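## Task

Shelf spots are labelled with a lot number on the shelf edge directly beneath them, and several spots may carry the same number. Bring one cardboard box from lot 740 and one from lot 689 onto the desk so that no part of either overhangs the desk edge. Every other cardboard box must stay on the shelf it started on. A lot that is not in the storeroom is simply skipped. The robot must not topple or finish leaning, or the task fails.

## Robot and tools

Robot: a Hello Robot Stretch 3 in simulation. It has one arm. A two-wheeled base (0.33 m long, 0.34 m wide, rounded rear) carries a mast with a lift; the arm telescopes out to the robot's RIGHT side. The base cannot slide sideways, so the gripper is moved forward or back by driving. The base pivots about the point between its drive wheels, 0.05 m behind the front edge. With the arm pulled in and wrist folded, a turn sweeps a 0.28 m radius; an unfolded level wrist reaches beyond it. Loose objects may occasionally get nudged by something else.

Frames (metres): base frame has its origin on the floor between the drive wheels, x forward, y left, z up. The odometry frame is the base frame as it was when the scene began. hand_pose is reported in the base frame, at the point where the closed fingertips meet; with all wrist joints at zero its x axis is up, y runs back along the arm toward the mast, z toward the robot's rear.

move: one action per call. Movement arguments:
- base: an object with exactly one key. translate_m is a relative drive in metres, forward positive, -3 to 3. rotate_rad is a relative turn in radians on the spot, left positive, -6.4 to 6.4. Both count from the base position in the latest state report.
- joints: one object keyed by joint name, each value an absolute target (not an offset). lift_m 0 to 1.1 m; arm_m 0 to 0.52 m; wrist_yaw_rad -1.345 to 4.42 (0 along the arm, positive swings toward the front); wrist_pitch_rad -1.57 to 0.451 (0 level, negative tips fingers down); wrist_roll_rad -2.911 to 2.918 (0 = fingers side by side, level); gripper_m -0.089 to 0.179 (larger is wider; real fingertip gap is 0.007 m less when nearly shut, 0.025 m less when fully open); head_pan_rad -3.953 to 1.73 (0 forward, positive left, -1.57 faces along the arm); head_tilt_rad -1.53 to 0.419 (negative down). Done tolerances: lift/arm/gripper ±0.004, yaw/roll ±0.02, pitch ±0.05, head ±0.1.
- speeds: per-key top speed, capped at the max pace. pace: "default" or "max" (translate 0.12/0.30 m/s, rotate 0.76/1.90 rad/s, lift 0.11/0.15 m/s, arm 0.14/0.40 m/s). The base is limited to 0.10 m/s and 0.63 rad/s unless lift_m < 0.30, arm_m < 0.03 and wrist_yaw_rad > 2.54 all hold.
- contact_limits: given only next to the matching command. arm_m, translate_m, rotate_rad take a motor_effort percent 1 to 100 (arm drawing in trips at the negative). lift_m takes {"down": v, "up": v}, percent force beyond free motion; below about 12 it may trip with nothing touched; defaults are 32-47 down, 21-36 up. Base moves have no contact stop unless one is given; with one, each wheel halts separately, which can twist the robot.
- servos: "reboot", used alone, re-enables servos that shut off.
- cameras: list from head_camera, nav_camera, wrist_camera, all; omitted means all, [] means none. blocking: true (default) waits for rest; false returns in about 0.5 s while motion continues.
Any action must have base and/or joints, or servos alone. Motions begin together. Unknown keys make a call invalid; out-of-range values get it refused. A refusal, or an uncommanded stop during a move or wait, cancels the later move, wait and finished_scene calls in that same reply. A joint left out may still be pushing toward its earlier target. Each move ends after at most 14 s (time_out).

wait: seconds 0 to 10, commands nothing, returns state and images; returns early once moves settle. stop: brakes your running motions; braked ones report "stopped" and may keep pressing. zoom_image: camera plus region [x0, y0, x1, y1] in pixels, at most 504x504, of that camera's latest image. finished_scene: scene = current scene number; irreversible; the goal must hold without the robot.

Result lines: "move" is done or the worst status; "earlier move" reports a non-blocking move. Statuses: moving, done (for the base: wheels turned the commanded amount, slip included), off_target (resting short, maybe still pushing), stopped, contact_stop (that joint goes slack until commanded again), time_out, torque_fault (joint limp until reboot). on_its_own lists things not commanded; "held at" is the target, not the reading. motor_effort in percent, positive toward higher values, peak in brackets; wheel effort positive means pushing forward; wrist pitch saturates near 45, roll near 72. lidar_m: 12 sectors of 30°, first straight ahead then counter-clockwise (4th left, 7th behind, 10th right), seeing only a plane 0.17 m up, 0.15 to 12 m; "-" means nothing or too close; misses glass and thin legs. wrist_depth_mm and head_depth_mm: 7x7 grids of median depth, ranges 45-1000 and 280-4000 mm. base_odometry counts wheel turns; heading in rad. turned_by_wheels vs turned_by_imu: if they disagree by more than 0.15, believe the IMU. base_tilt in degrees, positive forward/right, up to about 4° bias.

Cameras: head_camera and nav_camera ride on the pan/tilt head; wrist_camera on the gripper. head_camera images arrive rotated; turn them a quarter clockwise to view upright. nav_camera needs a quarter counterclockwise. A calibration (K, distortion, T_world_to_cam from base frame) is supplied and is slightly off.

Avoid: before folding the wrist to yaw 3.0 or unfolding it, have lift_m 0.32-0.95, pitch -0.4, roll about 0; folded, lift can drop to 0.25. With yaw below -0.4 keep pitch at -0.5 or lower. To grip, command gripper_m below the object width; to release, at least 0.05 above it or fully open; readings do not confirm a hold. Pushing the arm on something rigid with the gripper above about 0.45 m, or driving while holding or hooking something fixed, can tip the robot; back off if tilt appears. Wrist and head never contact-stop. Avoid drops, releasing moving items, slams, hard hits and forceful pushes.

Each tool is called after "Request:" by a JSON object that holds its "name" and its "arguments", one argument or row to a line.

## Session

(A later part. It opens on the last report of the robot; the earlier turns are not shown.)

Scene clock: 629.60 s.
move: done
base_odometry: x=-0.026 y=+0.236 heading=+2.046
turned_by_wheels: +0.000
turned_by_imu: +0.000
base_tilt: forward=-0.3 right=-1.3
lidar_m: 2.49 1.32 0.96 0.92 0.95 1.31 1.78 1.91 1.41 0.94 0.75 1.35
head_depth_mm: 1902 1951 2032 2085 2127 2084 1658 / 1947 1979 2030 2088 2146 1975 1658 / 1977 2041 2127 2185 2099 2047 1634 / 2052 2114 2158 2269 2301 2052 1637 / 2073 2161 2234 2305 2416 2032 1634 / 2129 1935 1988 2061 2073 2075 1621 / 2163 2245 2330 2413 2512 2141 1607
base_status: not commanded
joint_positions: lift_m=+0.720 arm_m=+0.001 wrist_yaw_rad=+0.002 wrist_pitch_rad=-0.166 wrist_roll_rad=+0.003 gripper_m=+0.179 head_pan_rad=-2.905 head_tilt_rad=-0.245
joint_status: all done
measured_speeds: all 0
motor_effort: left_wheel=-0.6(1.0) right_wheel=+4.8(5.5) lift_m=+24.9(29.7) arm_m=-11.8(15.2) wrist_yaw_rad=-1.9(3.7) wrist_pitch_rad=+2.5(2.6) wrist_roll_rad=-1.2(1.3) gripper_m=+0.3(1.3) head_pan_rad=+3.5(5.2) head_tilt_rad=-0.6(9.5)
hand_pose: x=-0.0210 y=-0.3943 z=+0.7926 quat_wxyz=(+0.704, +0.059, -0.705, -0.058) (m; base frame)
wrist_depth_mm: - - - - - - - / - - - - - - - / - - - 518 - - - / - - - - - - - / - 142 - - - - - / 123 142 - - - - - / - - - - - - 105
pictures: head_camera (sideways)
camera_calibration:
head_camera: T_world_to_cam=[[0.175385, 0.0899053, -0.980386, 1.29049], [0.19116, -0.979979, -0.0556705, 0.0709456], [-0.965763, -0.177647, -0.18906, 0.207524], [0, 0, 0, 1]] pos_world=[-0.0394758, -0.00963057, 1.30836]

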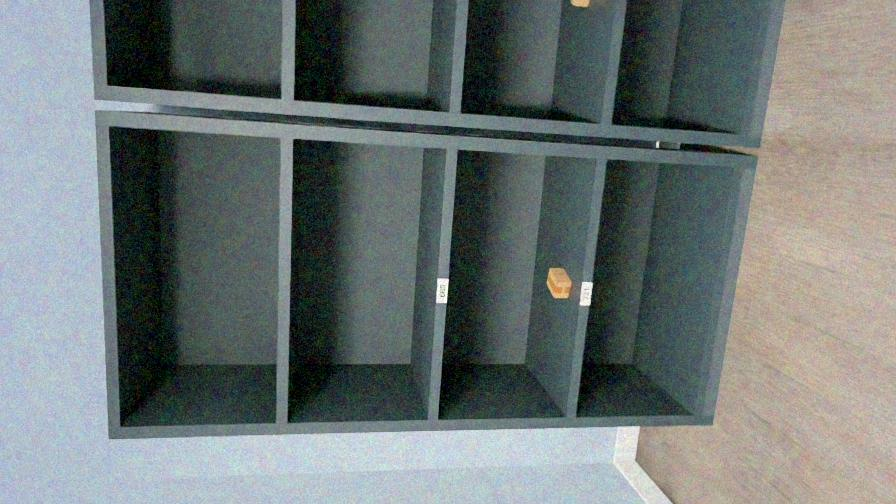

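Request:
{"name": "move", "arguments": {
  "joints": {"wrist_pitch_rad": -0.4, "wrist_roll_rad": 0.0, "gripper_m": 0.04},
  "cameras": []
}}

Request:
{"name": "move", "arguments": {
  "joints": {"wrist_yaw_rad": 3.0, "head_pan_rad": 0.0, "head_tilt_rad": -0.3},
  "cameras": []
}}

Request:
{"name": "move", "arguments": {
  "joints": {"lift_m": 0.28},
  "pace": "max",
  "cameras": ["nav_camera"]
}}

Scene clock: 643.77 s.
move: done
base_odometry: x=-0.026 y=+0.236 heading=+2.046
turned_by_wheels: +0.000
turned_by_imu: +0.000
base_tilt: forward=-0.3 right=-1.2
lidar_m: 2.49 1.32 0.96 0.92 0.96 1.31 1.78 1.91 1.41 0.94 0.75 1.35
head_depth_mm: 1909 1952 2048 2066 2143 2100 1642 / 1938 1983 1719 2017 2129 1972 1637 / 1977 2060 2133 2217 2089 1957 1624 / 2029 2086 2184 2283 2313 2021 1626 / 2095 2169 2249 2321 2366 2049 1608 / 2141 1919 1959 2018 2147 2074 1612 / 2156 2260 2335 2395 2494 2126 1607
base_status: not commanded
joint_positions: lift_m=+0.720 arm_m=+0.001 wrist_yaw_rad=+0.002 wrist_pitch_rad=-0.412 wrist_roll_rad=+0.003 gripper_m=+0.040 head_pan_rad=-2.900 head_tilt_rad=-0.250
joint_status: all done
measured_speeds: all 0
motor_effort: left_wheel=-0.4(1.0) right_wheel=+5.0(5.7) lift_m=+25.7(25.9) arm_m=+10.7(10.8) wrist_yaw_rad=-1.3(3.6) wrist_pitch_rad=+1.9(3.6) wrist_roll_rad=-1.0(1.4) gripper_m=+0.2(83.2) head_pan_rad=+3.6(3.9) head_tilt_rad=-3.5(3.9)
hand_pose: x=-0.0211 y=-0.3706 z=+0.7339 quat_wxyz=(+0.692, +0.145, -0.693, -0.145) (m; base frame)
wrist_depth_mm: - - - 473 - - - / - - - - - - - / - - - - - - - / - - - - - - - / - - - - - - - / - - 125 - 129 - - / 921 929 863 887 858 874 895
pictures: none
No camera images: "cameras" was empty.

Scene clock: 646.60 s.
move: done
base_odometry: x=-0.026 y=+0.236 heading=+2.046
turned_by_wheels: +0.000
turned_by_imu: +0.000
base_tilt: forward=-0.4 right=-1.3
lidar_m: 2.49 1.32 0.96 0.93 0.96 1.30 1.78 1.91 1.41 0.94 0.75 1.35
head_depth_mm: 2172 2247 2361 2522 2623 2032 1552 / 2177 2267 2385 2497 2605 2026 1554 / 2191 2230 2355 2471 2615 2025 1543 / 2154 2251 2356 2486 2588 2007 1524 / 2149 2266 2354 2481 2603 1978 1527 / 2174 2256 2382 2475 2559 1961 1523 / 2151 2252 2360 2490 2570 1954 1520
base_status: not commanded
joint_positions: lift_m=+0.720 arm_m=+0.001 wrist_yaw_rad=+2.997 wrist_pitch_rad=-0.412 wrist_roll_rad=+0.003 gripper_m=+0.040 head_pan_rad=+0.008 head_tilt_rad=-0.302
joint_status: all done
measured_speeds: translate_m=+0.000 rotate_rad=+0.000 lift_m=+0.000 arm_m=+0.000 wrist_yaw_rad=+0.000 wrist_pitch_rad=+0.000 wrist_roll_rad=+0.000 head_pan_rad=-0.024 head_tilt_rad=+0.000
motor_effort: left_wheel=-0.6(1.0) right_wheel=+5.4(5.5) lift_m=+29.4(29.6) arm_m=+13.5(14.4) wrist_yaw_rad=+2.4(6.2) wrist_pitch_rad=+1.8(2.0) wrist_roll_rad=-0.9(1.3) gripper_m=+0.5(0.7) head_pan_rad=-3.0(6.6) head_tilt_rad=+0.1(5.9)
hand_pose: x=+0.0112 y=+0.0772 z=+0.7339 quat_wxyz=(+0.195, +0.701, +0.094, +0.679) (m; base frame)
wrist_depth_mm: - 137 - - - 950 - / - 148 - - - - - / - 161 - - - - - / - 186 - - - - - / - - 201 - - - - / - - 127 - 129 - - / 920 931 258 890 856 890 891
pictures: none
No camera images: "cameras" was empty.

Scene clock: 650.33 s.
move: done
base_odometry: x=-0.026 y=+0.236 heading=+2.046
turned_by_wheels: +0.000
turned_by_imu: +0.000
base_tilt: forward=-0.3 right=-1.3
lidar_m: 2.49 1.32 0.96 0.92 0.96 1.31 1.78 1.92 1.41 0.94 0.75 1.35
head_depth_mm: 2172 2270 2382 2504 2624 2049 1557 / 2184 2285 2382 2505 2627 2029 1546 / 2167 2255 2367 2492 2586 1995 1542 / 2157 2259 2350 2491 2603 1999 1540 / 2144 2245 2381 2495 2560 1981 1529 / 2133 2258 2378 2472 2579 1975 1523 / 2144 2250 2348 2479 2566 1973 1510
base_status: not commanded
joint_positions: lift_m=+0.280 arm_m=+0.001 wrist_yaw_rad=+2.997 wrist_pitch_rad=-0.415 wrist_roll_rad=+0.003 gripper_m=+0.040 head_pan_rad=+0.000 head_tilt_rad=-0.302
joint_status: all done
measured_speeds: all 0
motor_effort: left_wheel=-0.6(1.0) right_wheel=+4.7(5.6) lift_m=+26.4(26.4) arm_m=+12.8(14.5) wrist_yaw_rad=+3.2(4.2) wrist_pitch_rad=+2.3(2.3) wrist_roll_rad=-0.8(1.3) gripper_m=+0.3(0.9) head_pan_rad=-3.0(3.7) head_tilt_rad=+4.9(5.6)
hand_pose: x=+0.0112 y=+0.0770 z=+0.2934 quat_wxyz=(+0.196, +0.701, +0.095, +0.679) (m; base frame)
wrist_depth_mm: - 137 - - - 945 - / - 147 - - - - - / 886 161 879 900 895 879 876 / 734 187 665 720 699 694 694 / 611 576 203 572 559 581 574 / 508 511 127 299 129 493 491 / 284 281 258 270 425 435 432
pictures: nav_camera (sideways)
camera_calibration:
nav_camera: T_world_to_cam=[[0.271928, 0.0170494, 0.962167, -1.21095], [0.0144048, -0.999803, 0.0136452, 0.0323219], [0.96221, 0.0101493, -0.27212, 0.301529], [0, 0, 0, 1]] pos_world=[0.0386899, 0.0499011, 1.24674]

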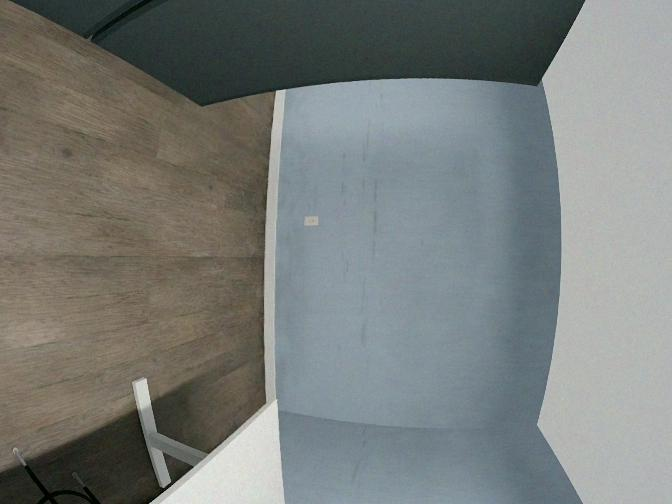

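Request:
{"name": "move", "arguments": {
  "base": {"translate_m": 1.9},
  "joints": {"head_pan_rad": 1.2, "head_tilt_rad": -0.2},
  "pace": "max",
  "cameras": ["nav_camera"]
}}

Scene clock: 673.30 s.
move: done
base_odometry: x=-0.895 y=+1.926 heading=+2.046
turned_by_wheels: +0.000
turned_by_imu: +0.001
base_tilt: forward=-0.3 right=-1.2
lidar_m: 0.61 0.63 0.86 2.35 1.17 1.32 3.60 1.68 1.21 1.35 0.87 0.63
head_depth_mm: 811 818 822 826 835 842 852 / 957 956 966 974 986 995 1008 / 1148 1159 1175 1186 1198 1218 1237 / 1451 1475 1489 1520 1536 1559 1541 / 1969 2010 2054 2111 2147 2106 1694 / 2139 2174 2267 2316 2391 2302 1702 / 2077 2121 2171 2221 2291 2280 1695
base_status: done
joint_positions: lift_m=+0.280 arm_m=+0.001 wrist_yaw_rad=+2.997 wrist_pitch_rad=-0.415 wrist_roll_rad=+0.003 gripper_m=+0.040 head_pan_rad=+1.200 head_tilt_rad=-0.200
joint_status: all done
measured_speeds: all 0
motor_effort: left_wheel=-2.1(10.4) right_wheel=+7.3(15.9) lift_m=+25.1(30.9) arm_m=+10.1(12.3) wrist_yaw_rad=+1.0(3.2) wrist_pitch_rad=+2.1(2.3) wrist_roll_rad=-0.9(1.3) gripper_m=+0.4(1.0) head_pan_rad=-3.0(5.3) head_tilt_rad=-2.8(9.5)
hand_pose: x=+0.0111 y=+0.0770 z=+0.2935 quat_wxyz=(+0.195, +0.701, +0.095, +0.679) (m; base frame)
wrist_depth_mm: - 137 - - - - - / - 147 - - - - - / 882 162 862 911 893 866 - / 733 186 658 713 692 689 678 / 595 586 202 569 558 577 580 / 511 509 126 300 129 500 492 / 284 281 257 269 421 432 428
pictures: nav_camera (sideways)
camera_calibration:
nav_camera: T_world_to_cam=[[0.0468005, 0.167248, 0.984804, -1.23917], [0.936419, -0.350561, 0.0150341, 0.0248876], [0.347748, 0.921485, -0.17302, 0.17629], [0, 0, 0, 1]] pos_world=[-0.0266159, 0.0535244, 1.25047]

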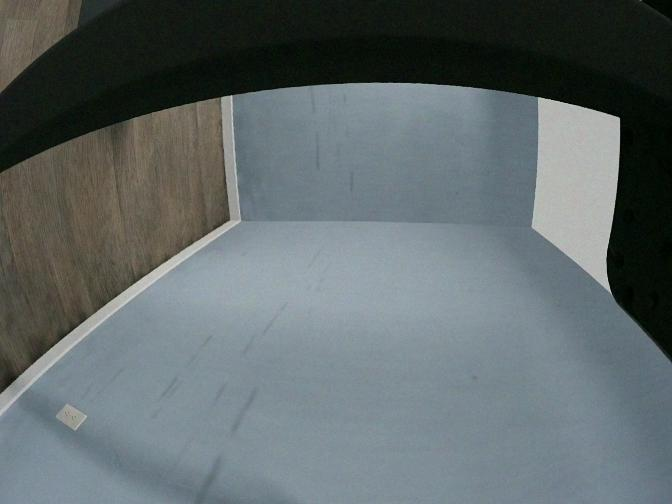

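Request:
{"name": "move", "arguments": {
  "base": {"rotate_rad": 1.57},
  "joints": {"head_pan_rad": 0.0, "head_tilt_rad": -0.2},
  "pace": "max",
  "cameras": ["nav_camera"]
}}

Scene clock: 680.87 s.
move: done
base_odometry: x=-0.895 y=+1.926 heading=-2.668
turned_by_wheels: +1.570
turned_by_imu: +1.538
base_tilt: forward=-0.2 right=-1.2
lidar_m: 2.17 1.02 1.29 3.32 1.97 1.21 1.35 0.89 0.64 0.61 0.63 0.85
head_depth_mm: 1564 1544 1531 1497 1478 1470 1451 / 2121 2176 2134 2083 2072 2027 1722 / 2181 2212 2301 2402 2453 2338 1715 / 2158 2211 2264 2374 2430 2335 1713 / 2138 2191 2258 2330 2411 2304 1713 / 2140 2209 2243 2314 2403 2313 1725 / 2125 2176 2235 2271 2362 2098 1581
base_status: done
joint_positions: lift_m=+0.280 arm_m=+0.001 wrist_yaw_rad=+2.997 wrist_pitch_rad=-0.415 wrist_roll_rad=+0.003 gripper_m=+0.040 head_pan_rad=-0.006 head_tilt_rad=-0.200
joint_status: all done
measured_speeds: all 0
motor_effort: left_wheel=-6.1(14.3) right_wheel=+8.7(14.7) lift_m=+26.5(26.9) arm_m=-1.6(9.7) wrist_yaw_rad=+2.1(3.1) wrist_pitch_rad=+2.3(2.3) wrist_roll_rad=-1.0(1.3) gripper_m=+0.4(0.7) head_pan_rad=+3.1(5.0) head_tilt_rad=-1.2(3.9)
hand_pose: x=+0.0111 y=+0.0769 z=+0.2935 quat_wxyz=(+0.195, +0.701, +0.095, +0.679) (m; base frame)
wrist_depth_mm: - 137 - - - - - / - 147 - - - - - / 919 162 864 913 905 892 875 / 732 186 668 717 706 701 688 / 610 585 203 578 565 578 578 / 515 511 127 301 129 493 489 / 283 281 258 270 426 431 433
pictures: nav_camera (sideways)
camera_calibration:
nav_camera: T_world_to_cam=[[0.173083, 0.015971, 0.984778, -1.23991], [0.00673369, -0.999864, 0.0150321, 0.0305612], [0.984884, 0.00402937, -0.173168, 0.172595], [0, 0, 0, 1]] pos_world=[0.0444155, 0.0496641, 1.25046]

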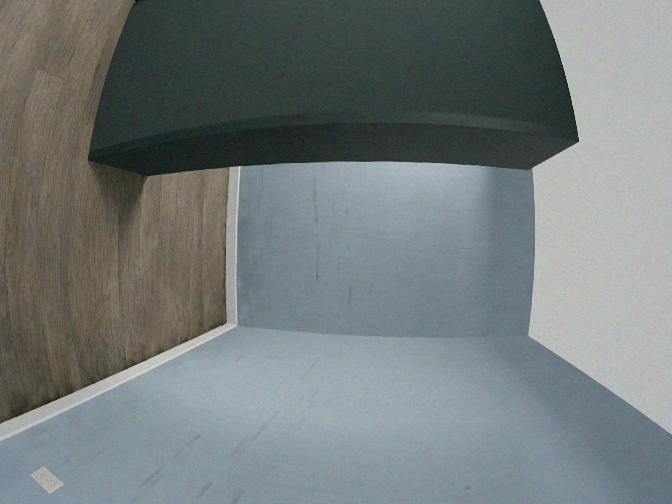

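Request:
{"name": "move", "arguments": {
  "base": {"translate_m": 1.3},
  "joints": {"head_pan_rad": 1.2, "head_tilt_rad": -0.25},
  "pace": "max",
  "cameras": ["nav_camera"]
}}

Scene clock: 693.13 s.
move: done
base_odometry: x=-2.052 y=+1.333 heading=-2.668
turned_by_wheels: +0.000
turned_by_imu: +0.001
base_tilt: forward=-0.2 right=-1.3
lidar_m: 1.10 1.14 1.53 0.44 0.45 2.34 2.50 0.84 0.60 0.58 0.60 0.81
head_depth_mm: 1441 1453 1476 1497 1515 1532 1533 / 1678 1706 1728 1751 1781 1809 1648 / 2000 2058 2079 2118 2168 2058 1623 / 2376 2530 2610 2665 2712 2178 1610 / 2556 3375 3562 3618 3176 2142 1606 / 2280 3756 - - 2640 443 464 / 347 359 372 387 401 418 437
base_status: done
joint_positions: lift_m=+0.280 arm_m=+0.001 wrist_yaw_rad=+2.997 wrist_pitch_rad=-0.415 wrist_roll_rad=+0.003 gripper_m=+0.040 head_pan_rad=+1.200 head_tilt_rad=-0.250
joint_status: all done
measured_speeds: all 0
motor_effort: left_wheel=+1.5(9.5) right_wheel=+7.4(17.0) lift_m=+28.3(28.9) arm_m=-11.7(13.8) wrist_yaw_rad=+0.1(3.3) wrist_pitch_rad=+2.3(2.4) wrist_roll_rad=-1.2(1.3) gripper_m=+0.3(1.1) head_pan_rad=-2.6(5.5) head_tilt_rad=-0.9(7.6)
hand_pose: x=+0.0110 y=+0.0770 z=+0.2935 quat_wxyz=(+0.195, +0.701, +0.095, +0.679) (m; base frame)
wrist_depth_mm: - 137 - - - - - / - 147 - - - - - / 899 162 171 - 881 888 870 / 732 178 187 - 712 699 689 / 607 562 200 571 563 579 572 / 512 511 127 299 129 495 492 / 285 280 257 269 423 432 429
pictures: nav_camera (sideways)
camera_calibration:
nav_camera: T_world_to_cam=[[0.064633, 0.213151, 0.974879, -1.2263], [0.936733, -0.349749, 0.0143664, 0.0257558], [0.344026, 0.912273, -0.222271, 0.240419], [0, 0, 0, 1]] pos_world=[-0.0275773, 0.0510667, 1.24856]

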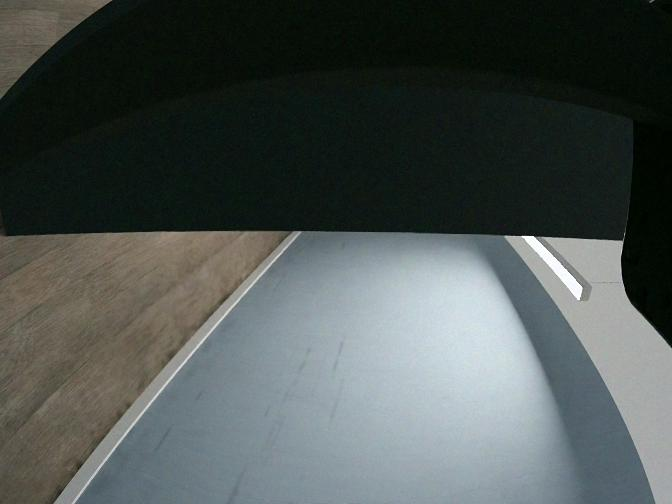

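Request:
{"name": "move", "arguments": {
  "base": {"translate_m": 0.5},
  "joints": {"head_pan_rad": 0.6, "head_tilt_rad": -0.25},
  "pace": "max",
  "cameras": []
}}

Request:
{"name": "move", "arguments": {
  "base": {"rotate_rad": 1.4},
  "joints": {"head_pan_rad": 0.3, "head_tilt_rad": -0.25},
  "pace": "max",
  "cameras": ["nav_camera"]
}}

Scene clock: 704.13 s.
move: done
base_odometry: x=-2.497 y=+1.105 heading=-2.668
turned_by_wheels: +0.000
turned_by_imu: +0.000
base_tilt: forward=-0.3 right=-1.2
lidar_m: 0.61 0.63 0.84 2.19 0.60 0.63 2.44 0.82 0.59 0.57 0.58 0.64
head_depth_mm: 512 524 540 557 573 591 611 / 538 556 573 593 612 631 653 / 571 591 610 633 653 679 702 / 611 632 653 677 702 732 762 / 653 677 702 733 760 795 831 / 702 731 759 792 827 869 908 / 759 794 827 869 909 959 1010
base_status: done
joint_positions: lift_m=+0.280 arm_m=+0.001 wrist_yaw_rad=+2.998 wrist_pitch_rad=-0.415 wrist_roll_rad=+0.003 gripper_m=+0.040 head_pan_rad=+0.599 head_tilt_rad=-0.250
joint_status: all done
measured_speeds: all 0
motor_effort: left_wheel=+2.4(10.3) right_wheel=+4.3(16.9) lift_m=+29.8(30.6) arm_m=-10.0(11.2) wrist_yaw_rad=+2.1(3.3) wrist_pitch_rad=+2.3(2.3) wrist_roll_rad=-0.8(1.3) gripper_m=-0.3(0.9) head_pan_rad=+3.2(4.2) head_tilt_rad=+0.0(3.5)
hand_pose: x=+0.0110 y=+0.0770 z=+0.2935 quat_wxyz=(+0.195, +0.701, +0.095, +0.679) (m; base frame)
wrist_depth_mm: - 137 - - - - - / - 147 - - - - - / - 162 867 904 880 839 - / 628 186 660 706 711 700 665 / 586 577 202 565 556 575 578 / 514 511 126 301 129 496 488 / 283 279 259 269 426 432 429
pictures: none
No camera images: "cameras" was empty.

Scene clock: 706.13 s.
move: done
base_odometry: x=-2.497 y=+1.105 heading=-1.269
turned_by_wheels: +1.400
turned_by_imu: +1.372
base_tilt: forward=-0.2 right=-1.2
lidar_m: 1.35 1.38 0.60 2.80 1.06 0.64 0.57 0.57 0.68 0.61 0.61 0.73
head_depth_mm: 2323 2268 2180 2098 2050 1936 1649 / 2663 3719 3646 3502 2935 2173 1634 / 2504 3786 - - 3226 2156 1632 / 2700 3777 - - 3234 2120 1615 / 2549 2095 2199 2291 2385 2140 1612 / 1232 1272 1310 1338 1405 1457 1487 / 1177 1213 1273 1315 1382 1264 1404
base_status: done
joint_positions: lift_m=+0.280 arm_m=+0.001 wrist_yaw_rad=+2.998 wrist_pitch_rad=-0.415 wrist_roll_rad=+0.003 gripper_m=+0.040 head_pan_rad=+0.298 head_tilt_rad=-0.250
joint_status: all done
measured_speeds: all 0
motor_effort: left_wheel=-5.9(15.4) right_wheel=+9.1(14.3) lift_m=+29.9(30.7) arm_m=-12.9(13.8) wrist_yaw_rad=+1.6(2.5) wrist_pitch_rad=+2.2(2.3) wrist_roll_rad=-1.0(1.3) gripper_m=-0.1(0.9) head_pan_rad=-1.2(4.7) head_tilt_rad=+1.0(2.8)
hand_pose: x=+0.0110 y=+0.0770 z=+0.2935 quat_wxyz=(+0.195, +0.701, +0.095, +0.679) (m; base frame)
wrist_depth_mm: - 137 - - - - - / - 148 - - - - - / 939 162 864 901 852 - - / 741 185 668 715 703 665 692 / 608 584 203 567 566 585 575 / 514 508 127 302 129 493 491 / 282 282 258 269 422 429 431
pictures: nav_camera (sideways)
camera_calibration:
nav_camera: T_world_to_cam=[[0.207302, 0.081465, 0.974879, -1.22717], [0.306464, -0.951774, 0.0143664, 0.0296005], [0.929035, 0.295787, -0.222271, 0.23685], [0, 0, 0, 1]] pos_world=[0.0252808, 0.0580868, 1.24856]

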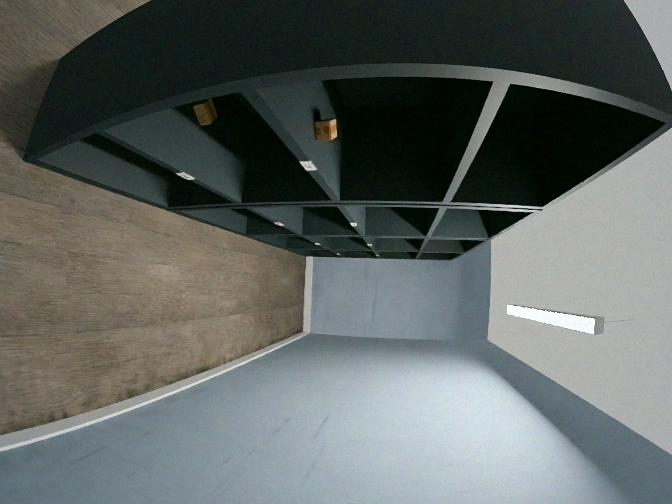

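Request:
{"name": "move", "arguments": {
  "cameras": ["nav_camera","head_camera"]
}}

Scene clock: 744.47 s.
base_odometry: x=-2.497 y=+1.105 heading=-1.269
turned_by_wheels: +0.000
turned_by_imu: +0.000
base_tilt: forward=-0.3 right=-1.3
lidar_m: 1.35 1.38 0.60 2.80 1.05 0.64 0.57 0.57 0.68 0.61 0.61 0.73
head_depth_mm: 2315 2265 2191 2107 2045 1934 1664 / 2667 3777 3709 3471 2931 2171 1637 / 2511 3786 - - 3252 2169 1626 / 2692 3791 - - 3187 2141 1623 / 2565 2126 2199 2269 2383 2134 1600 / 1240 1276 1315 1345 1389 1456 1484 / 1176 1213 1274 1313 1387 1265 1407
base_status: done
joint_positions: lift_m=+0.280 arm_m=+0.001 wrist_yaw_rad=+2.998 wrist_pitch_rad=-0.415 wrist_roll_rad=+0.003 gripper_m=+0.040 head_pan_rad=+0.298 head_tilt_rad=-0.250
joint_status: all done
measured_speeds: all 0
motor_effort: left_wheel=-6.2(15.4) right_wheel=+8.8(14.3) lift_m=+30.7(30.7) arm_m=-11.9(13.8) wrist_yaw_rad=+1.3(2.5) wrist_pitch_rad=+2.3(2.3) wrist_roll_rad=-1.1(1.3) gripper_m=+0.1(0.9) head_pan_rad=+3.4(4.7) head_tilt_rad=+1.5(2.8)
hand_pose: x=+0.0110 y=+0.0770 z=+0.2935 quat_wxyz=(+0.195, +0.701, +0.095, +0.679) (m; base frame)
wrist_depth_mm: - 137 - - - - - / - 147 - - - - - / 938 162 867 889 849 - - / 739 186 663 711 706 674 699 / 606 583 202 564 563 579 574 / 516 509 127 302 130 497 493 / 285 281 258 269 425 435 429
pictures: head_camera (sideways), nav_camera (sideways)
camera_calibration:
head_camera: T_world_to_cam=[[-0.174216, -0.101896, -0.979421, 1.29136], [-0.251015, 0.966368, -0.0558882, 0.0739259], [0.952177, 0.236113, -0.193934, 0.202168], [0, 0, 0, 1]] pos_world=[0.0510315, 0.0124098, 1.30812]
nav_camera: T_world_to_cam=[[0.207302, 0.0814649, 0.974879, -1.22717], [0.306464, -0.951774, 0.0143664, 0.0296005], [0.929035, 0.295787, -0.222271, 0.23685], [0, 0, 0, 1]] pos_world=[0.0252808, 0.0580867, 1.24856]

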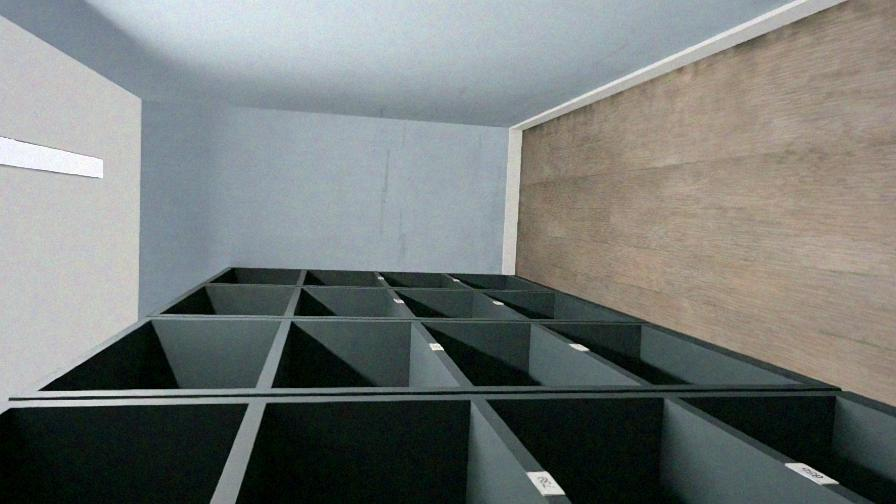

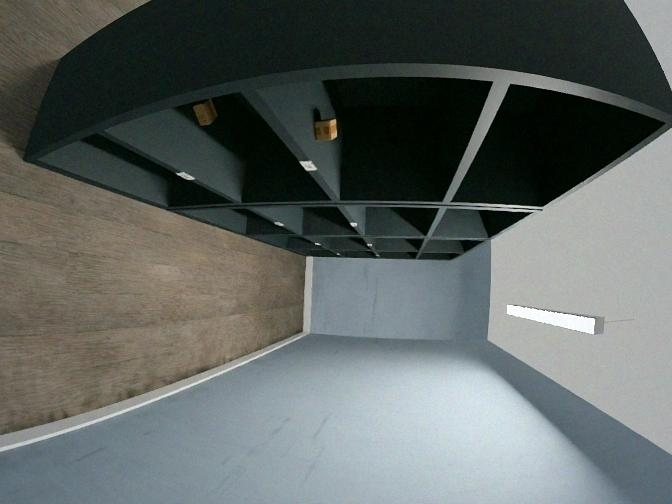

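Request:
{"name": "zoom_image", "arguments": {
  "camera": "head_camera",
  "region": [500, 440, 600, 504]
}}

Request:
{"name": "zoom_image", "arguments": {
  "camera": "head_camera",
  "region": [760, 440, 860, 504]
}}

Request:
{"name": "zoom_image", "arguments": {
  "camera": "head_camera",
  "region": [360, 260, 520, 360]
}}

Request:
{"name": "zoom_image", "arguments": {
  "camera": "head_camera",
  "region": [540, 320, 620, 370]
}}

Scaled by 5.040 from the camera's 896x504 image, which has a finer 1280x720 frame.

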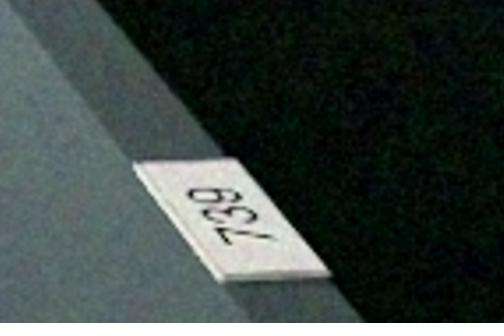

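Scaled by 5.040 from the camera's 896x504 image, which has a finer 1280x720 frame.

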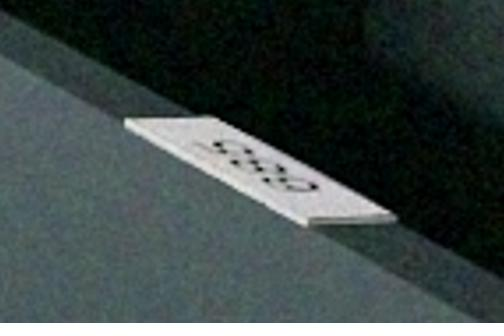

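Scaled by 3.150 from the camera's 896x504 image, which has a finer 1280x720 frame.

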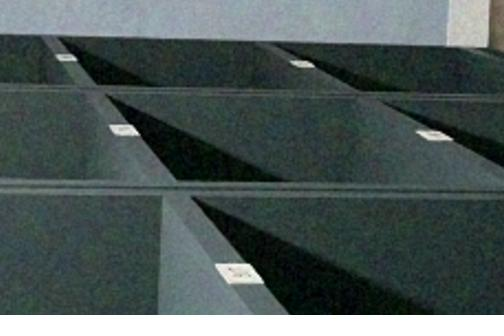

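Scaled by 6.300 from the camera's 896x504 image, which has a finer 1280x720 frame.

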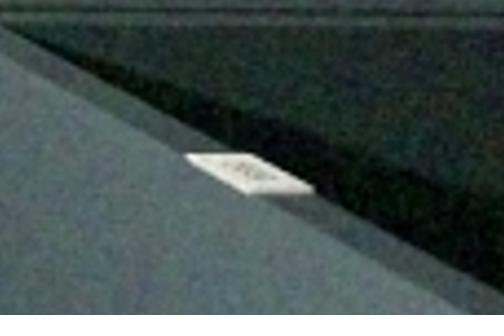

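Request:
{"name": "move", "arguments": {
  "joints": {"head_pan_rad": 0.75, "head_tilt_rad": -0.45},
  "cameras": ["head_camera", "nav_camera"]
}}

Scene clock: 762.83 s.
move: done
base_odometry: x=-2.497 y=+1.105 heading=-1.269
turned_by_wheels: +0.000
turned_by_imu: +0.000
base_tilt: forward=-0.3 right=-1.2
lidar_m: 1.35 1.38 0.60 2.81 1.05 0.64 0.57 0.57 0.68 0.61 0.61 0.73
head_depth_mm: 1817 1954 2105 2369 2267 1713 1372 / 1126 1220 1301 1447 1987 1706 1362 / 1060 1287 1340 1461 1398 1590 1354 / 736 1366 1395 938 1319 1115 1283 / 638 1251 1300 793 1223 957 1204 / 478 514 555 601 663 736 833 / 499 542 594 655 731 826 944
base_status: not commanded
joint_positions: lift_m=+0.280 arm_m=+0.001 wrist_yaw_rad=+2.998 wrist_pitch_rad=-0.415 wrist_roll_rad=+0.003 gripper_m=+0.040 head_pan_rad=+0.764 head_tilt_rad=-0.450
joint_status: all done
measured_speeds: all 0
motor_effort: left_wheel=-5.8(6.3) right_wheel=+9.0(9.3) lift_m=+30.5(31.0) arm_m=-9.5(9.8) wrist_yaw_rad=+2.0(2.8) wrist_pitch_rad=+2.2(2.3) wrist_roll_rad=-0.8(1.2) gripper_m=+0.4(0.7) head_pan_rad=+1.0(5.2) head_tilt_rad=-4.4(6.2)
hand_pose: x=+0.0110 y=+0.0770 z=+0.2935 quat_wxyz=(+0.195, +0.701, +0.095, +0.679) (m; base frame)
wrist_depth_mm: - 137 - - - - - / - 148 - - - - - / 925 161 856 892 851 - - / 732 186 667 713 696 656 690 / 612 579 202 568 562 580 577 / 513 509 127 302 130 492 490 / 283 281 258 270 418 432 429
pictures: head_camera (sideways), nav_camera (sideways)
camera_calibration:
head_camera: T_world_to_cam=[[-0.24735, -0.301226, -0.920913, 1.21539], [-0.667407, 0.741986, -0.06344, 0.086282], [0.702415, 0.598932, -0.384571, 0.451805], [0, 0, 0, 1]] pos_world=[0.0408568, 0.0314862, 1.29849]
nav_camera: T_world_to_cam=[[0.285071, 0.296879, 0.911371, -1.14472], [0.703594, -0.710511, 0.0113695, 0.031083], [0.650914, 0.637995, -0.411428, 0.484726], [0, 0, 0, 1]] pos_world=[-0.0110605, 0.0526742, 1.24234]

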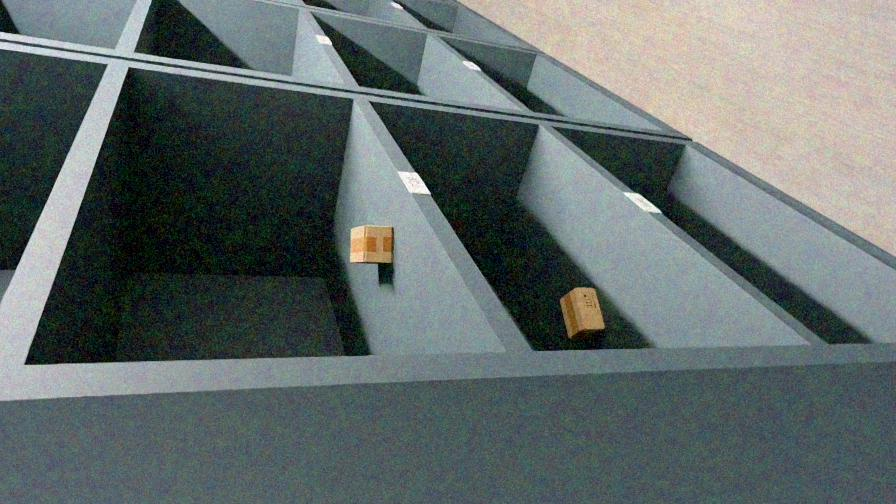

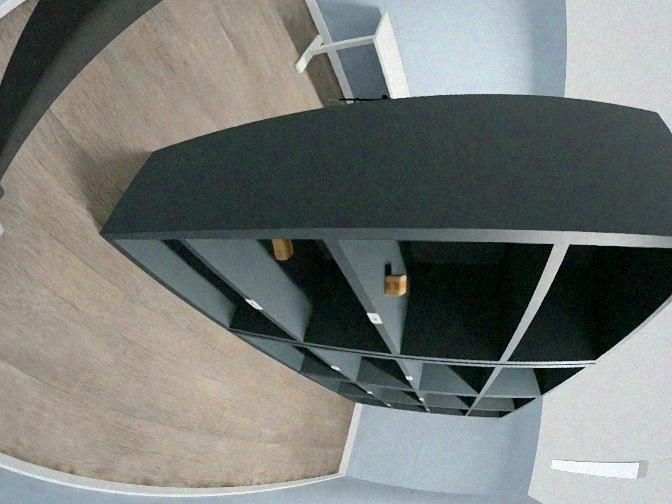

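Request:
{"name": "zoom_image", "arguments": {
  "camera": "head_camera",
  "region": [600, 170, 690, 230]
}}

Request:
{"name": "zoom_image", "arguments": {
  "camera": "head_camera",
  "region": [380, 150, 450, 210]
}}

Request:
{"name": "zoom_image", "arguments": {
  "camera": "head_camera",
  "region": [300, 20, 350, 60]
}}

Request:
{"name": "zoom_image", "arguments": {
  "camera": "head_camera",
  "region": [440, 45, 500, 85]
}}

Scaled by 5.600 from the camera's 896x504 image, which has a finer 1280x720 frame.

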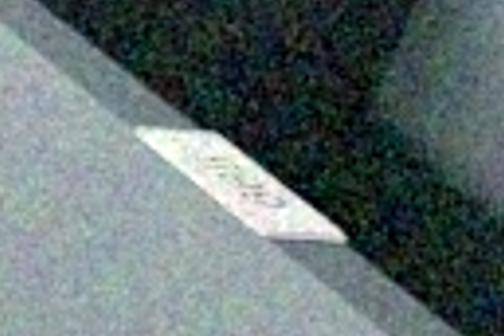

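Scaled by 7.200 from the camera's 896x504 image, which has a finer 1280x720 frame.

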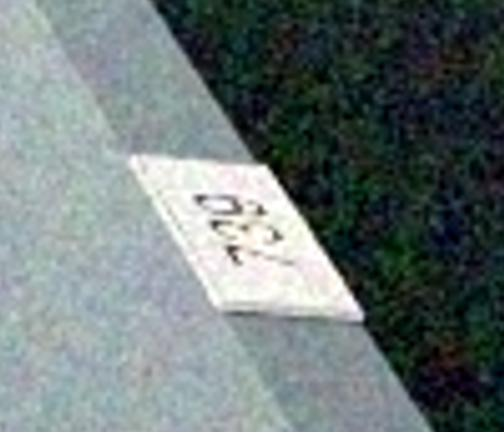

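Scaled by 10.080 from the camera's 896x504 image, which has a finer 1280x720 frame.

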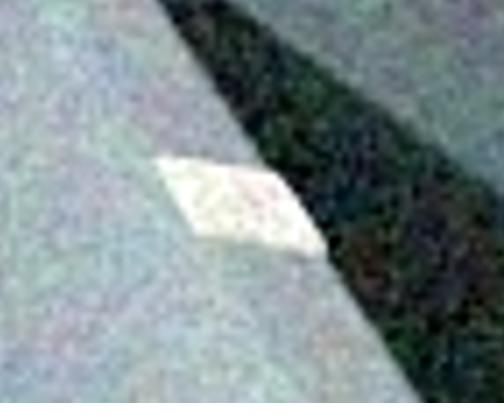

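Scaled by 8.400 from the camera's 896x504 image, which has a finer 1280x720 frame.

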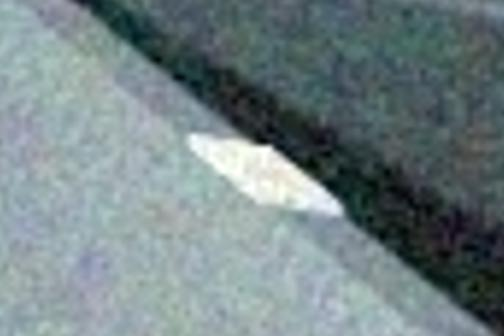

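Request:
{"name": "move", "arguments": {
  "base": {"translate_m": 0.9},
  "joints": {"head_pan_rad": 0.9, "head_tilt_rad": -0.35},
  "pace": "max",
  "cameras": ["head_camera", "nav_camera"]
}}

Scene clock: 796.83 s.
move: done
base_odometry: x=-2.229 y=+0.246 heading=-1.269
turned_by_wheels: +0.000
turned_by_imu: +0.000
base_tilt: forward=-0.4 right=-1.3
lidar_m: 0.93 1.50 0.74 0.99 0.71 0.70 1.44 0.78 0.48 0.42 0.42 0.51
head_depth_mm: 1262 1456 2158 2271 2308 1917 1487 / 1307 1334 1406 1495 1602 1700 1480 / 1400 1417 1529 1517 1578 1709 1433 / 1401 1416 1589 1192 1576 1269 1382 / 1245 1101 1391 1066 1459 1070 1298 / 628 657 699 725 773 831 894 / 595 653 704 755 751 902 862
base_status: done
joint_positions: lift_m=+0.280 arm_m=+0.001 wrist_yaw_rad=+2.998 wrist_pitch_rad=-0.415 wrist_roll_rad=+0.003 gripper_m=+0.040 head_pan_rad=+0.900 head_tilt_rad=-0.349
joint_status: all done
measured_speeds: all 0
motor_effort: left_wheel=-0.6(12.7) right_wheel=+8.9(16.6) lift_m=+24.4(31.0) arm_m=-4.1(7.5) wrist_yaw_rad=+1.6(3.2) wrist_pitch_rad=+2.2(2.4) wrist_roll_rad=-1.2(1.3) gripper_m=+0.5(0.8) head_pan_rad=+3.4(5.7) head_tilt_rad=+4.6(7.6)
hand_pose: x=+0.0110 y=+0.0770 z=+0.2935 quat_wxyz=(+0.195, +0.701, +0.095, +0.679) (m; base frame)
wrist_depth_mm: - 137 - - - - - / - 147 - - - - - / 757 162 170 - 800 818 860 / - 178 192 709 710 699 694 / 599 579 201 569 564 579 573 / 513 510 127 300 129 502 491 / 283 281 259 269 424 432 435
pictures: head_camera (sideways), nav_camera (sideways)
camera_calibration:
head_camera: T_world_to_cam=[[-0.145485, -0.257824, -0.955176, 1.25949], [-0.757849, 0.649671, -0.0599319, 0.0822746], [0.636002, 0.71516, -0.289909, 0.329015], [0, 0, 0, 1]] pos_world=[0.0363347, 0.0359783, 1.30335]
nav_camera: T_world_to_cam=[[0.183967, 0.25928, 0.948119, -1.19206], [0.792547, -0.609673, 0.012945, 0.0284877], [0.581399, 0.749048, -0.317651, 0.36311], [0, 0, 0, 1]] pos_world=[-0.01439, 0.0544586, 1.24519]

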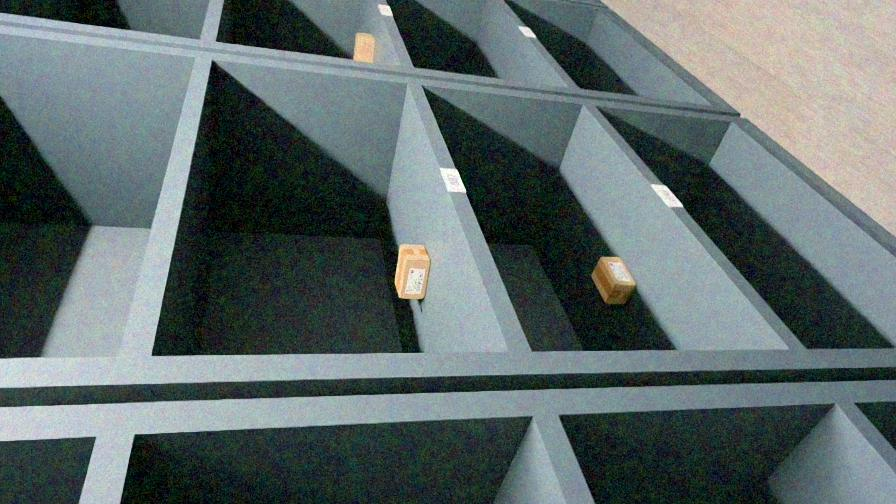

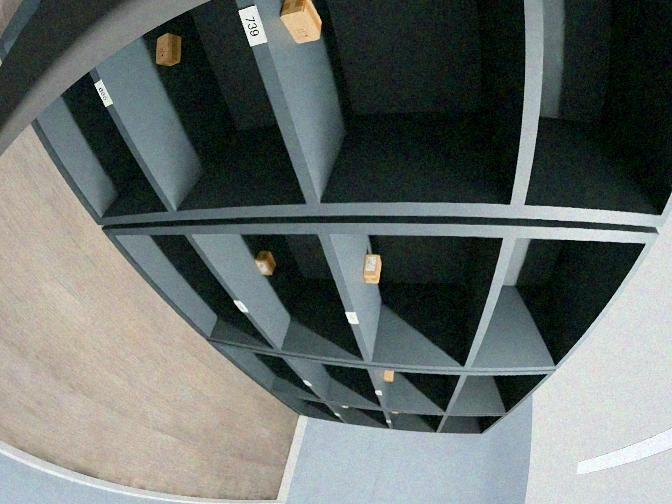

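Request:
{"name": "zoom_image", "arguments": {
  "camera": "nav_camera",
  "region": [80, 70, 130, 120]
}}

Request:
{"name": "zoom_image", "arguments": {
  "camera": "head_camera",
  "region": [640, 170, 700, 220]
}}

Request:
{"name": "zoom_image", "arguments": {
  "camera": "head_camera",
  "region": [425, 155, 485, 205]
}}

Request:
{"name": "zoom_image", "arguments": {
  "camera": "head_camera",
  "region": [365, 0, 405, 25]
}}

Request:
{"name": "zoom_image", "arguments": {
  "camera": "head_camera",
  "region": [505, 15, 550, 50]
}}

Scaled by 10.080 from the camera's 672x504 image, which has a finer 792x594 frame.

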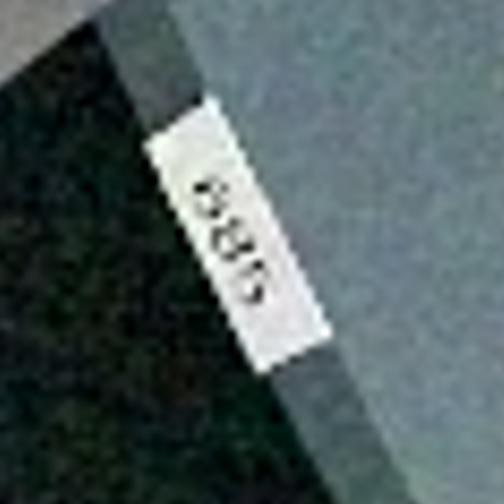

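Scaled by 8.400 from the camera's 896x504 image, which has a finer 1280x720 frame.

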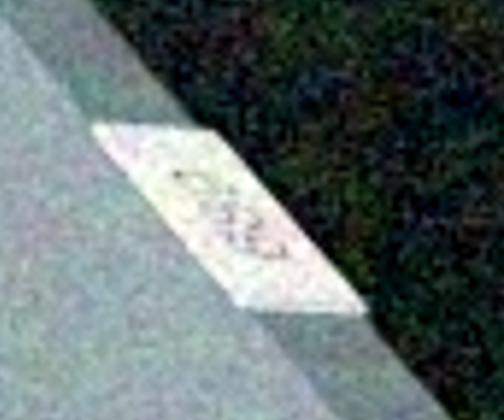

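Scaled by 8.400 from the camera's 896x504 image, which has a finer 1280x720 frame.

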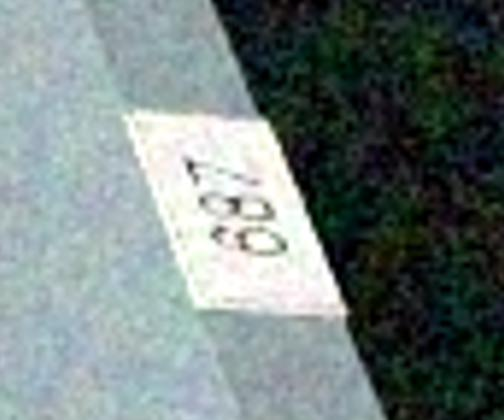

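Scaled by 12.600 from the camera's 896x504 image, which has a finer 1280x720 frame.

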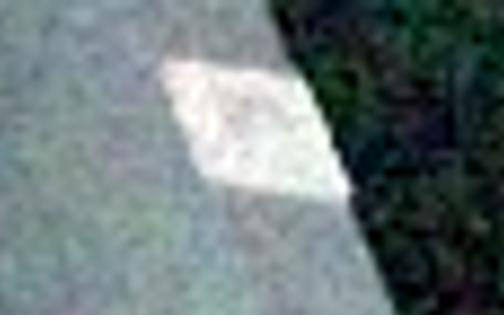

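Scaled by 11.200 from the camera's 896x504 image, which has a finer 1280x720 frame.

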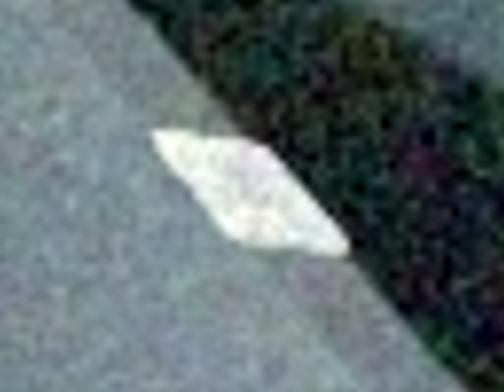

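Request:
{"name": "move", "arguments": {
  "joints": {"head_pan_rad": 1.5, "head_tilt_rad": -0.55},
  "pace": "max",
  "cameras": ["head_camera"]
}}

Scene clock: 820.13 s.
move: done
base_odometry: x=-2.229 y=+0.246 heading=-1.269
turned_by_wheels: +0.000
turned_by_imu: +0.000
base_tilt: forward=-0.2 right=-1.2
lidar_m: 0.93 1.50 0.74 0.99 0.71 0.70 1.44 0.78 0.48 0.42 0.42 0.51
head_depth_mm: 667 688 706 741 832 996 1219 / 798 837 852 790 937 969 1126 / 901 979 992 730 1114 973 1186 / 875 953 1011 724 1155 935 1190 / 853 931 982 712 1147 901 1195 / 834 904 951 665 1139 896 1152 / 811 879 923 659 1120 892 1145
base_status: not commanded
joint_positions: lift_m=+0.280 arm_m=+0.001 wrist_yaw_rad=+2.998 wrist_pitch_rad=-0.415 wrist_roll_rad=+0.003 gripper_m=+0.040 head_pan_rad=+1.519 head_tilt_rad=-0.549
joint_status: all done
measured_speeds: all 0
motor_effort: left_wheel=-0.8(1.0) right_wheel=+8.2(9.3) lift_m=+27.1(27.4) arm_m=-2.0(3.1) wrist_yaw_rad=+0.3(3.1) wrist_pitch_rad=+2.1(2.3) wrist_roll_rad=-1.0(1.3) gripper_m=+0.0(0.8) head_pan_rad=+0.0(4.6) head_tilt_rad=-4.5(6.3)
hand_pose: x=+0.0110 y=+0.0770 z=+0.2935 quat_wxyz=(+0.195, +0.701, +0.095, +0.679) (m; base frame)
wrist_depth_mm: - 137 - - - - - / - 147 - - - - - / 765 161 171 - 791 830 856 / - 178 192 720 706 692 700 / 602 580 202 574 562 579 575 / 513 506 127 299 129 495 492 / 284 283 258 269 422 433 428
pictures: head_camera (sideways)
camera_calibration:
head_camera: T_world_to_cam=[[0.0217743, -0.477441, -0.878394, 1.15827], [-0.994866, 0.0765087, -0.0662468, 0.0919254], [0.0988337, 0.875327, -0.473323, 0.570978], [0, 0, 0, 1]] pos_world=[0.00980098, 0.0461823, 1.29377]

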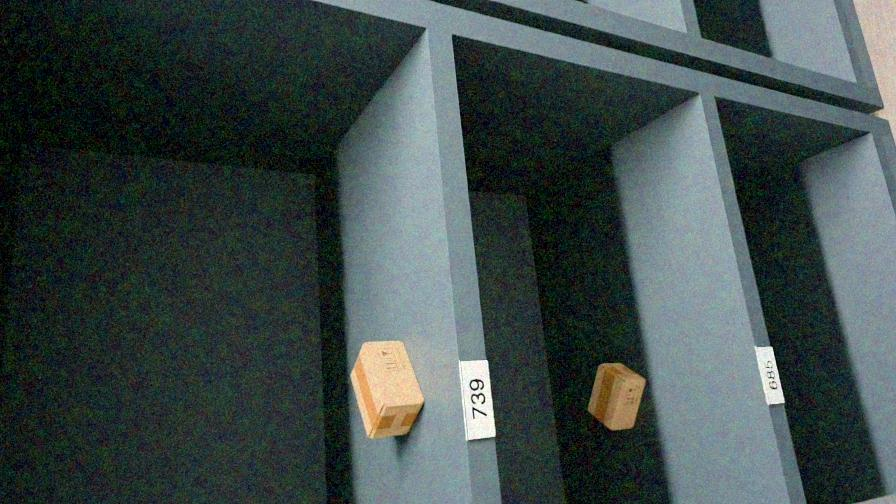

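Request:
{"name": "zoom_image", "arguments": {
  "camera": "head_camera",
  "region": [740, 340, 800, 410]
}}

Scaled by 7.200 from the camera's 896x504 image, which has a finer 1280x720 frame.

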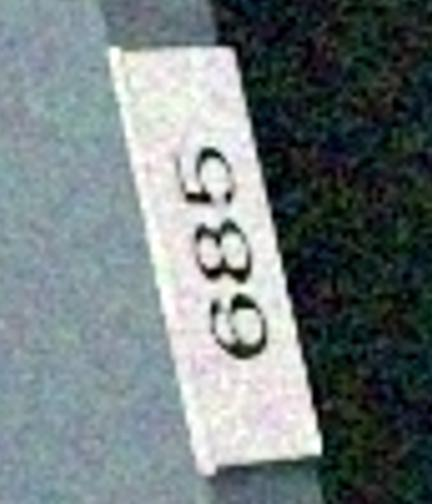

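Request:
{"name": "move", "arguments": {
  "base": {"rotate_rad": 0.17},
  "pace": "max",
  "cameras": []
}}

Request:
{"name": "move", "arguments": {
  "base": {"translate_m": 0.85},
  "joints": {"head_pan_rad": 1.4, "head_tilt_rad": -0.45},
  "pace": "max",
  "cameras": ["head_camera", "nav_camera"]
}}

Scene clock: 832.73 s.
move: done
base_odometry: x=-2.229 y=+0.246 heading=-1.099
turned_by_wheels: +0.170
turned_by_imu: +0.167
base_tilt: forward=-0.4 right=-1.3
lidar_m: 1.42 1.50 0.74 1.03 0.71 1.51 1.44 0.63 0.44 0.42 0.44 0.58
head_depth_mm: 863 910 913 741 933 902 1042 / 870 953 1009 735 1124 946 1177 / 860 938 994 728 1156 939 1198 / 849 923 976 711 1153 904 1187 / 837 916 962 671 1142 899 1187 / 833 907 951 663 1136 893 1178 / 821 892 940 656 1122 890 1147
base_status: done
joint_positions: lift_m=+0.280 arm_m=+0.001 wrist_yaw_rad=+2.998 wrist_pitch_rad=-0.415 wrist_roll_rad=+0.003 gripper_m=+0.040 head_pan_rad=+1.500 head_tilt_rad=-0.551
joint_status: not commanded
measured_speeds: all 0
motor_effort: left_wheel=-4.0(13.3) right_wheel=+6.5(14.3) lift_m=+29.4(30.4) arm_m=+0.0(0.6) wrist_yaw_rad=+2.5(2.9) wrist_pitch_rad=+2.1(2.3) wrist_roll_rad=-0.9(1.3) gripper_m=+0.4(0.8) head_pan_rad=-3.2(3.5) head_tilt_rad=-4.3(5.5)
hand_pose: x=+0.0110 y=+0.0770 z=+0.2935 quat_wxyz=(+0.195, +0.701, +0.095, +0.679) (m; base frame)
wrist_depth_mm: - 137 - - - - - / - 147 - - - - - / 882 162 171 - - 779 - / 701 183 192 684 694 708 691 / 606 580 202 574 562 574 575 / 513 504 127 300 129 499 487 / 284 281 258 270 421 432 429
pictures: none
No camera images: "cameras" was empty.

Scene clock: 836.90 s.
move: done
base_odometry: x=-1.843 y=-0.511 heading=-1.099
turned_by_wheels: +0.000
turned_by_imu: +0.000
base_tilt: forward=-0.3 right=-1.1
lidar_m: 1.29 1.60 0.82 1.07 1.04 1.37 1.82 0.58 0.41 0.39 0.40 0.53
head_depth_mm: 664 900 914 835 947 950 1032 / 588 1015 1081 822 1183 1010 1196 / 601 998 1082 811 1263 1006 1211 / 617 970 1052 806 1223 997 1203 / 631 950 1025 787 1196 990 1169 / 649 926 999 782 1167 987 866 / 668 910 976 777 1144 978 837
base_status: done
joint_positions: lift_m=+0.280 arm_m=+0.001 wrist_yaw_rad=+2.998 wrist_pitch_rad=-0.415 wrist_roll_rad=+0.003 gripper_m=+0.040 head_pan_rad=+1.399 head_tilt_rad=-0.450
joint_status: all done
measured_speeds: all 0
motor_effort: left_wheel=+4.3(10.3) right_wheel=+3.4(16.0) lift_m=+28.3(30.6) arm_m=+1.3(1.5) wrist_yaw_rad=+1.9(3.0) wrist_pitch_rad=+2.2(2.3) wrist_roll_rad=-1.3(1.3) gripper_m=+0.6(1.0) head_pan_rad=+3.4(4.6) head_tilt_rad=+4.9(5.2)
hand_pose: x=+0.0110 y=+0.0770 z=+0.2935 quat_wxyz=(+0.195, +0.701, +0.095, +0.679) (m; base frame)
wrist_depth_mm: 535 137 - - - - - / 620 147 - - - - - / - 161 170 - - 798 816 / 699 185 220 705 702 699 697 / 605 573 202 570 570 572 571 / 518 515 126 301 130 492 494 / 284 280 257 269 420 429 429
pictures: head_camera (sideways), nav_camera (sideways)
camera_calibration:
head_camera: T_world_to_cam=[[-0.0204284, -0.388948, -0.921033, 1.21416], [-0.977424, 0.20154, -0.0634302, 0.0881603], [0.210296, 0.898944, -0.384285, 0.454434], [0, 0, 0, 1]] pos_world=[0.0154078, 0.0459661, 1.2985]
nav_camera: T_world_to_cam=[[0.0533764, 0.407824, 0.911499, -1.14347], [0.987893, -0.154719, 0.0113745, 0.0293422], [0.145665, 0.899856, -0.411145, 0.48744], [0, 0, 0, 1]] pos_world=[-0.0389555, 0.0322482, 1.24234]

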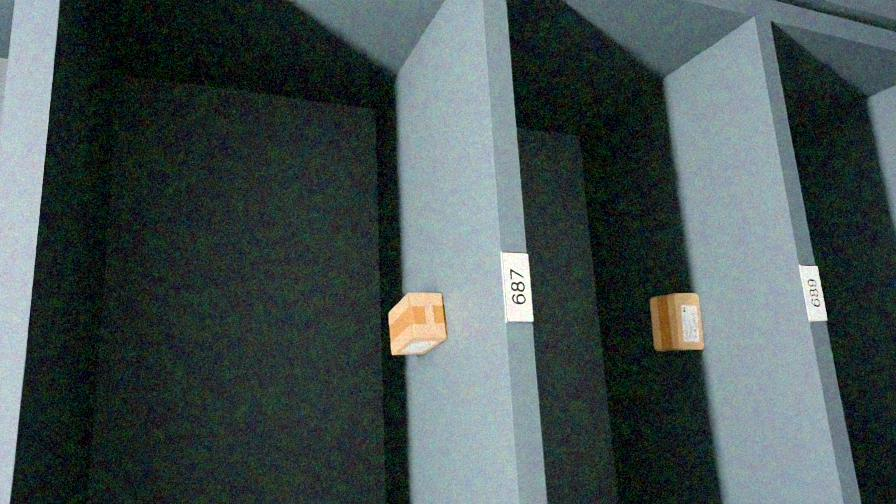

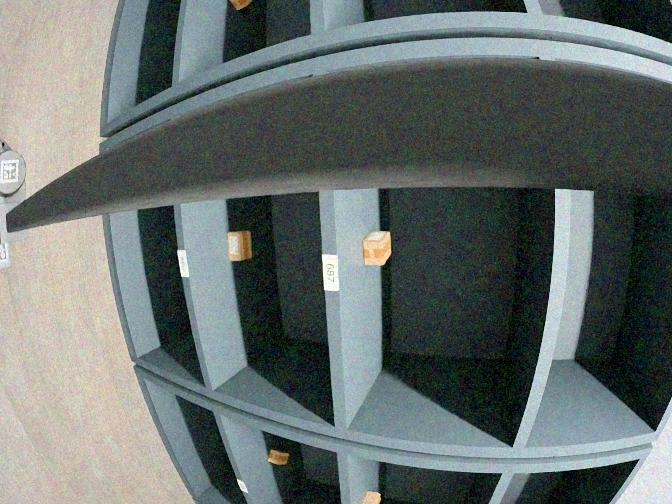

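Request:
{"name": "zoom_image", "arguments": {
  "camera": "head_camera",
  "region": [785, 255, 840, 330]
}}

Scaled by 6.720 from the camera's 896x504 image, which has a finer 1280x720 frame.

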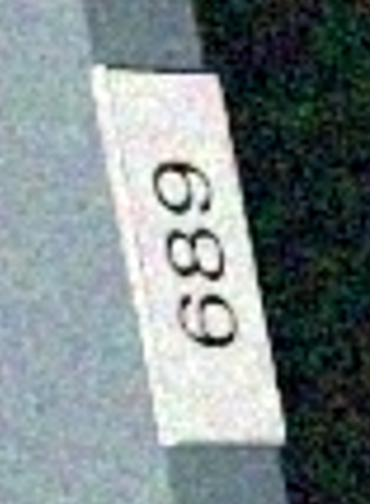

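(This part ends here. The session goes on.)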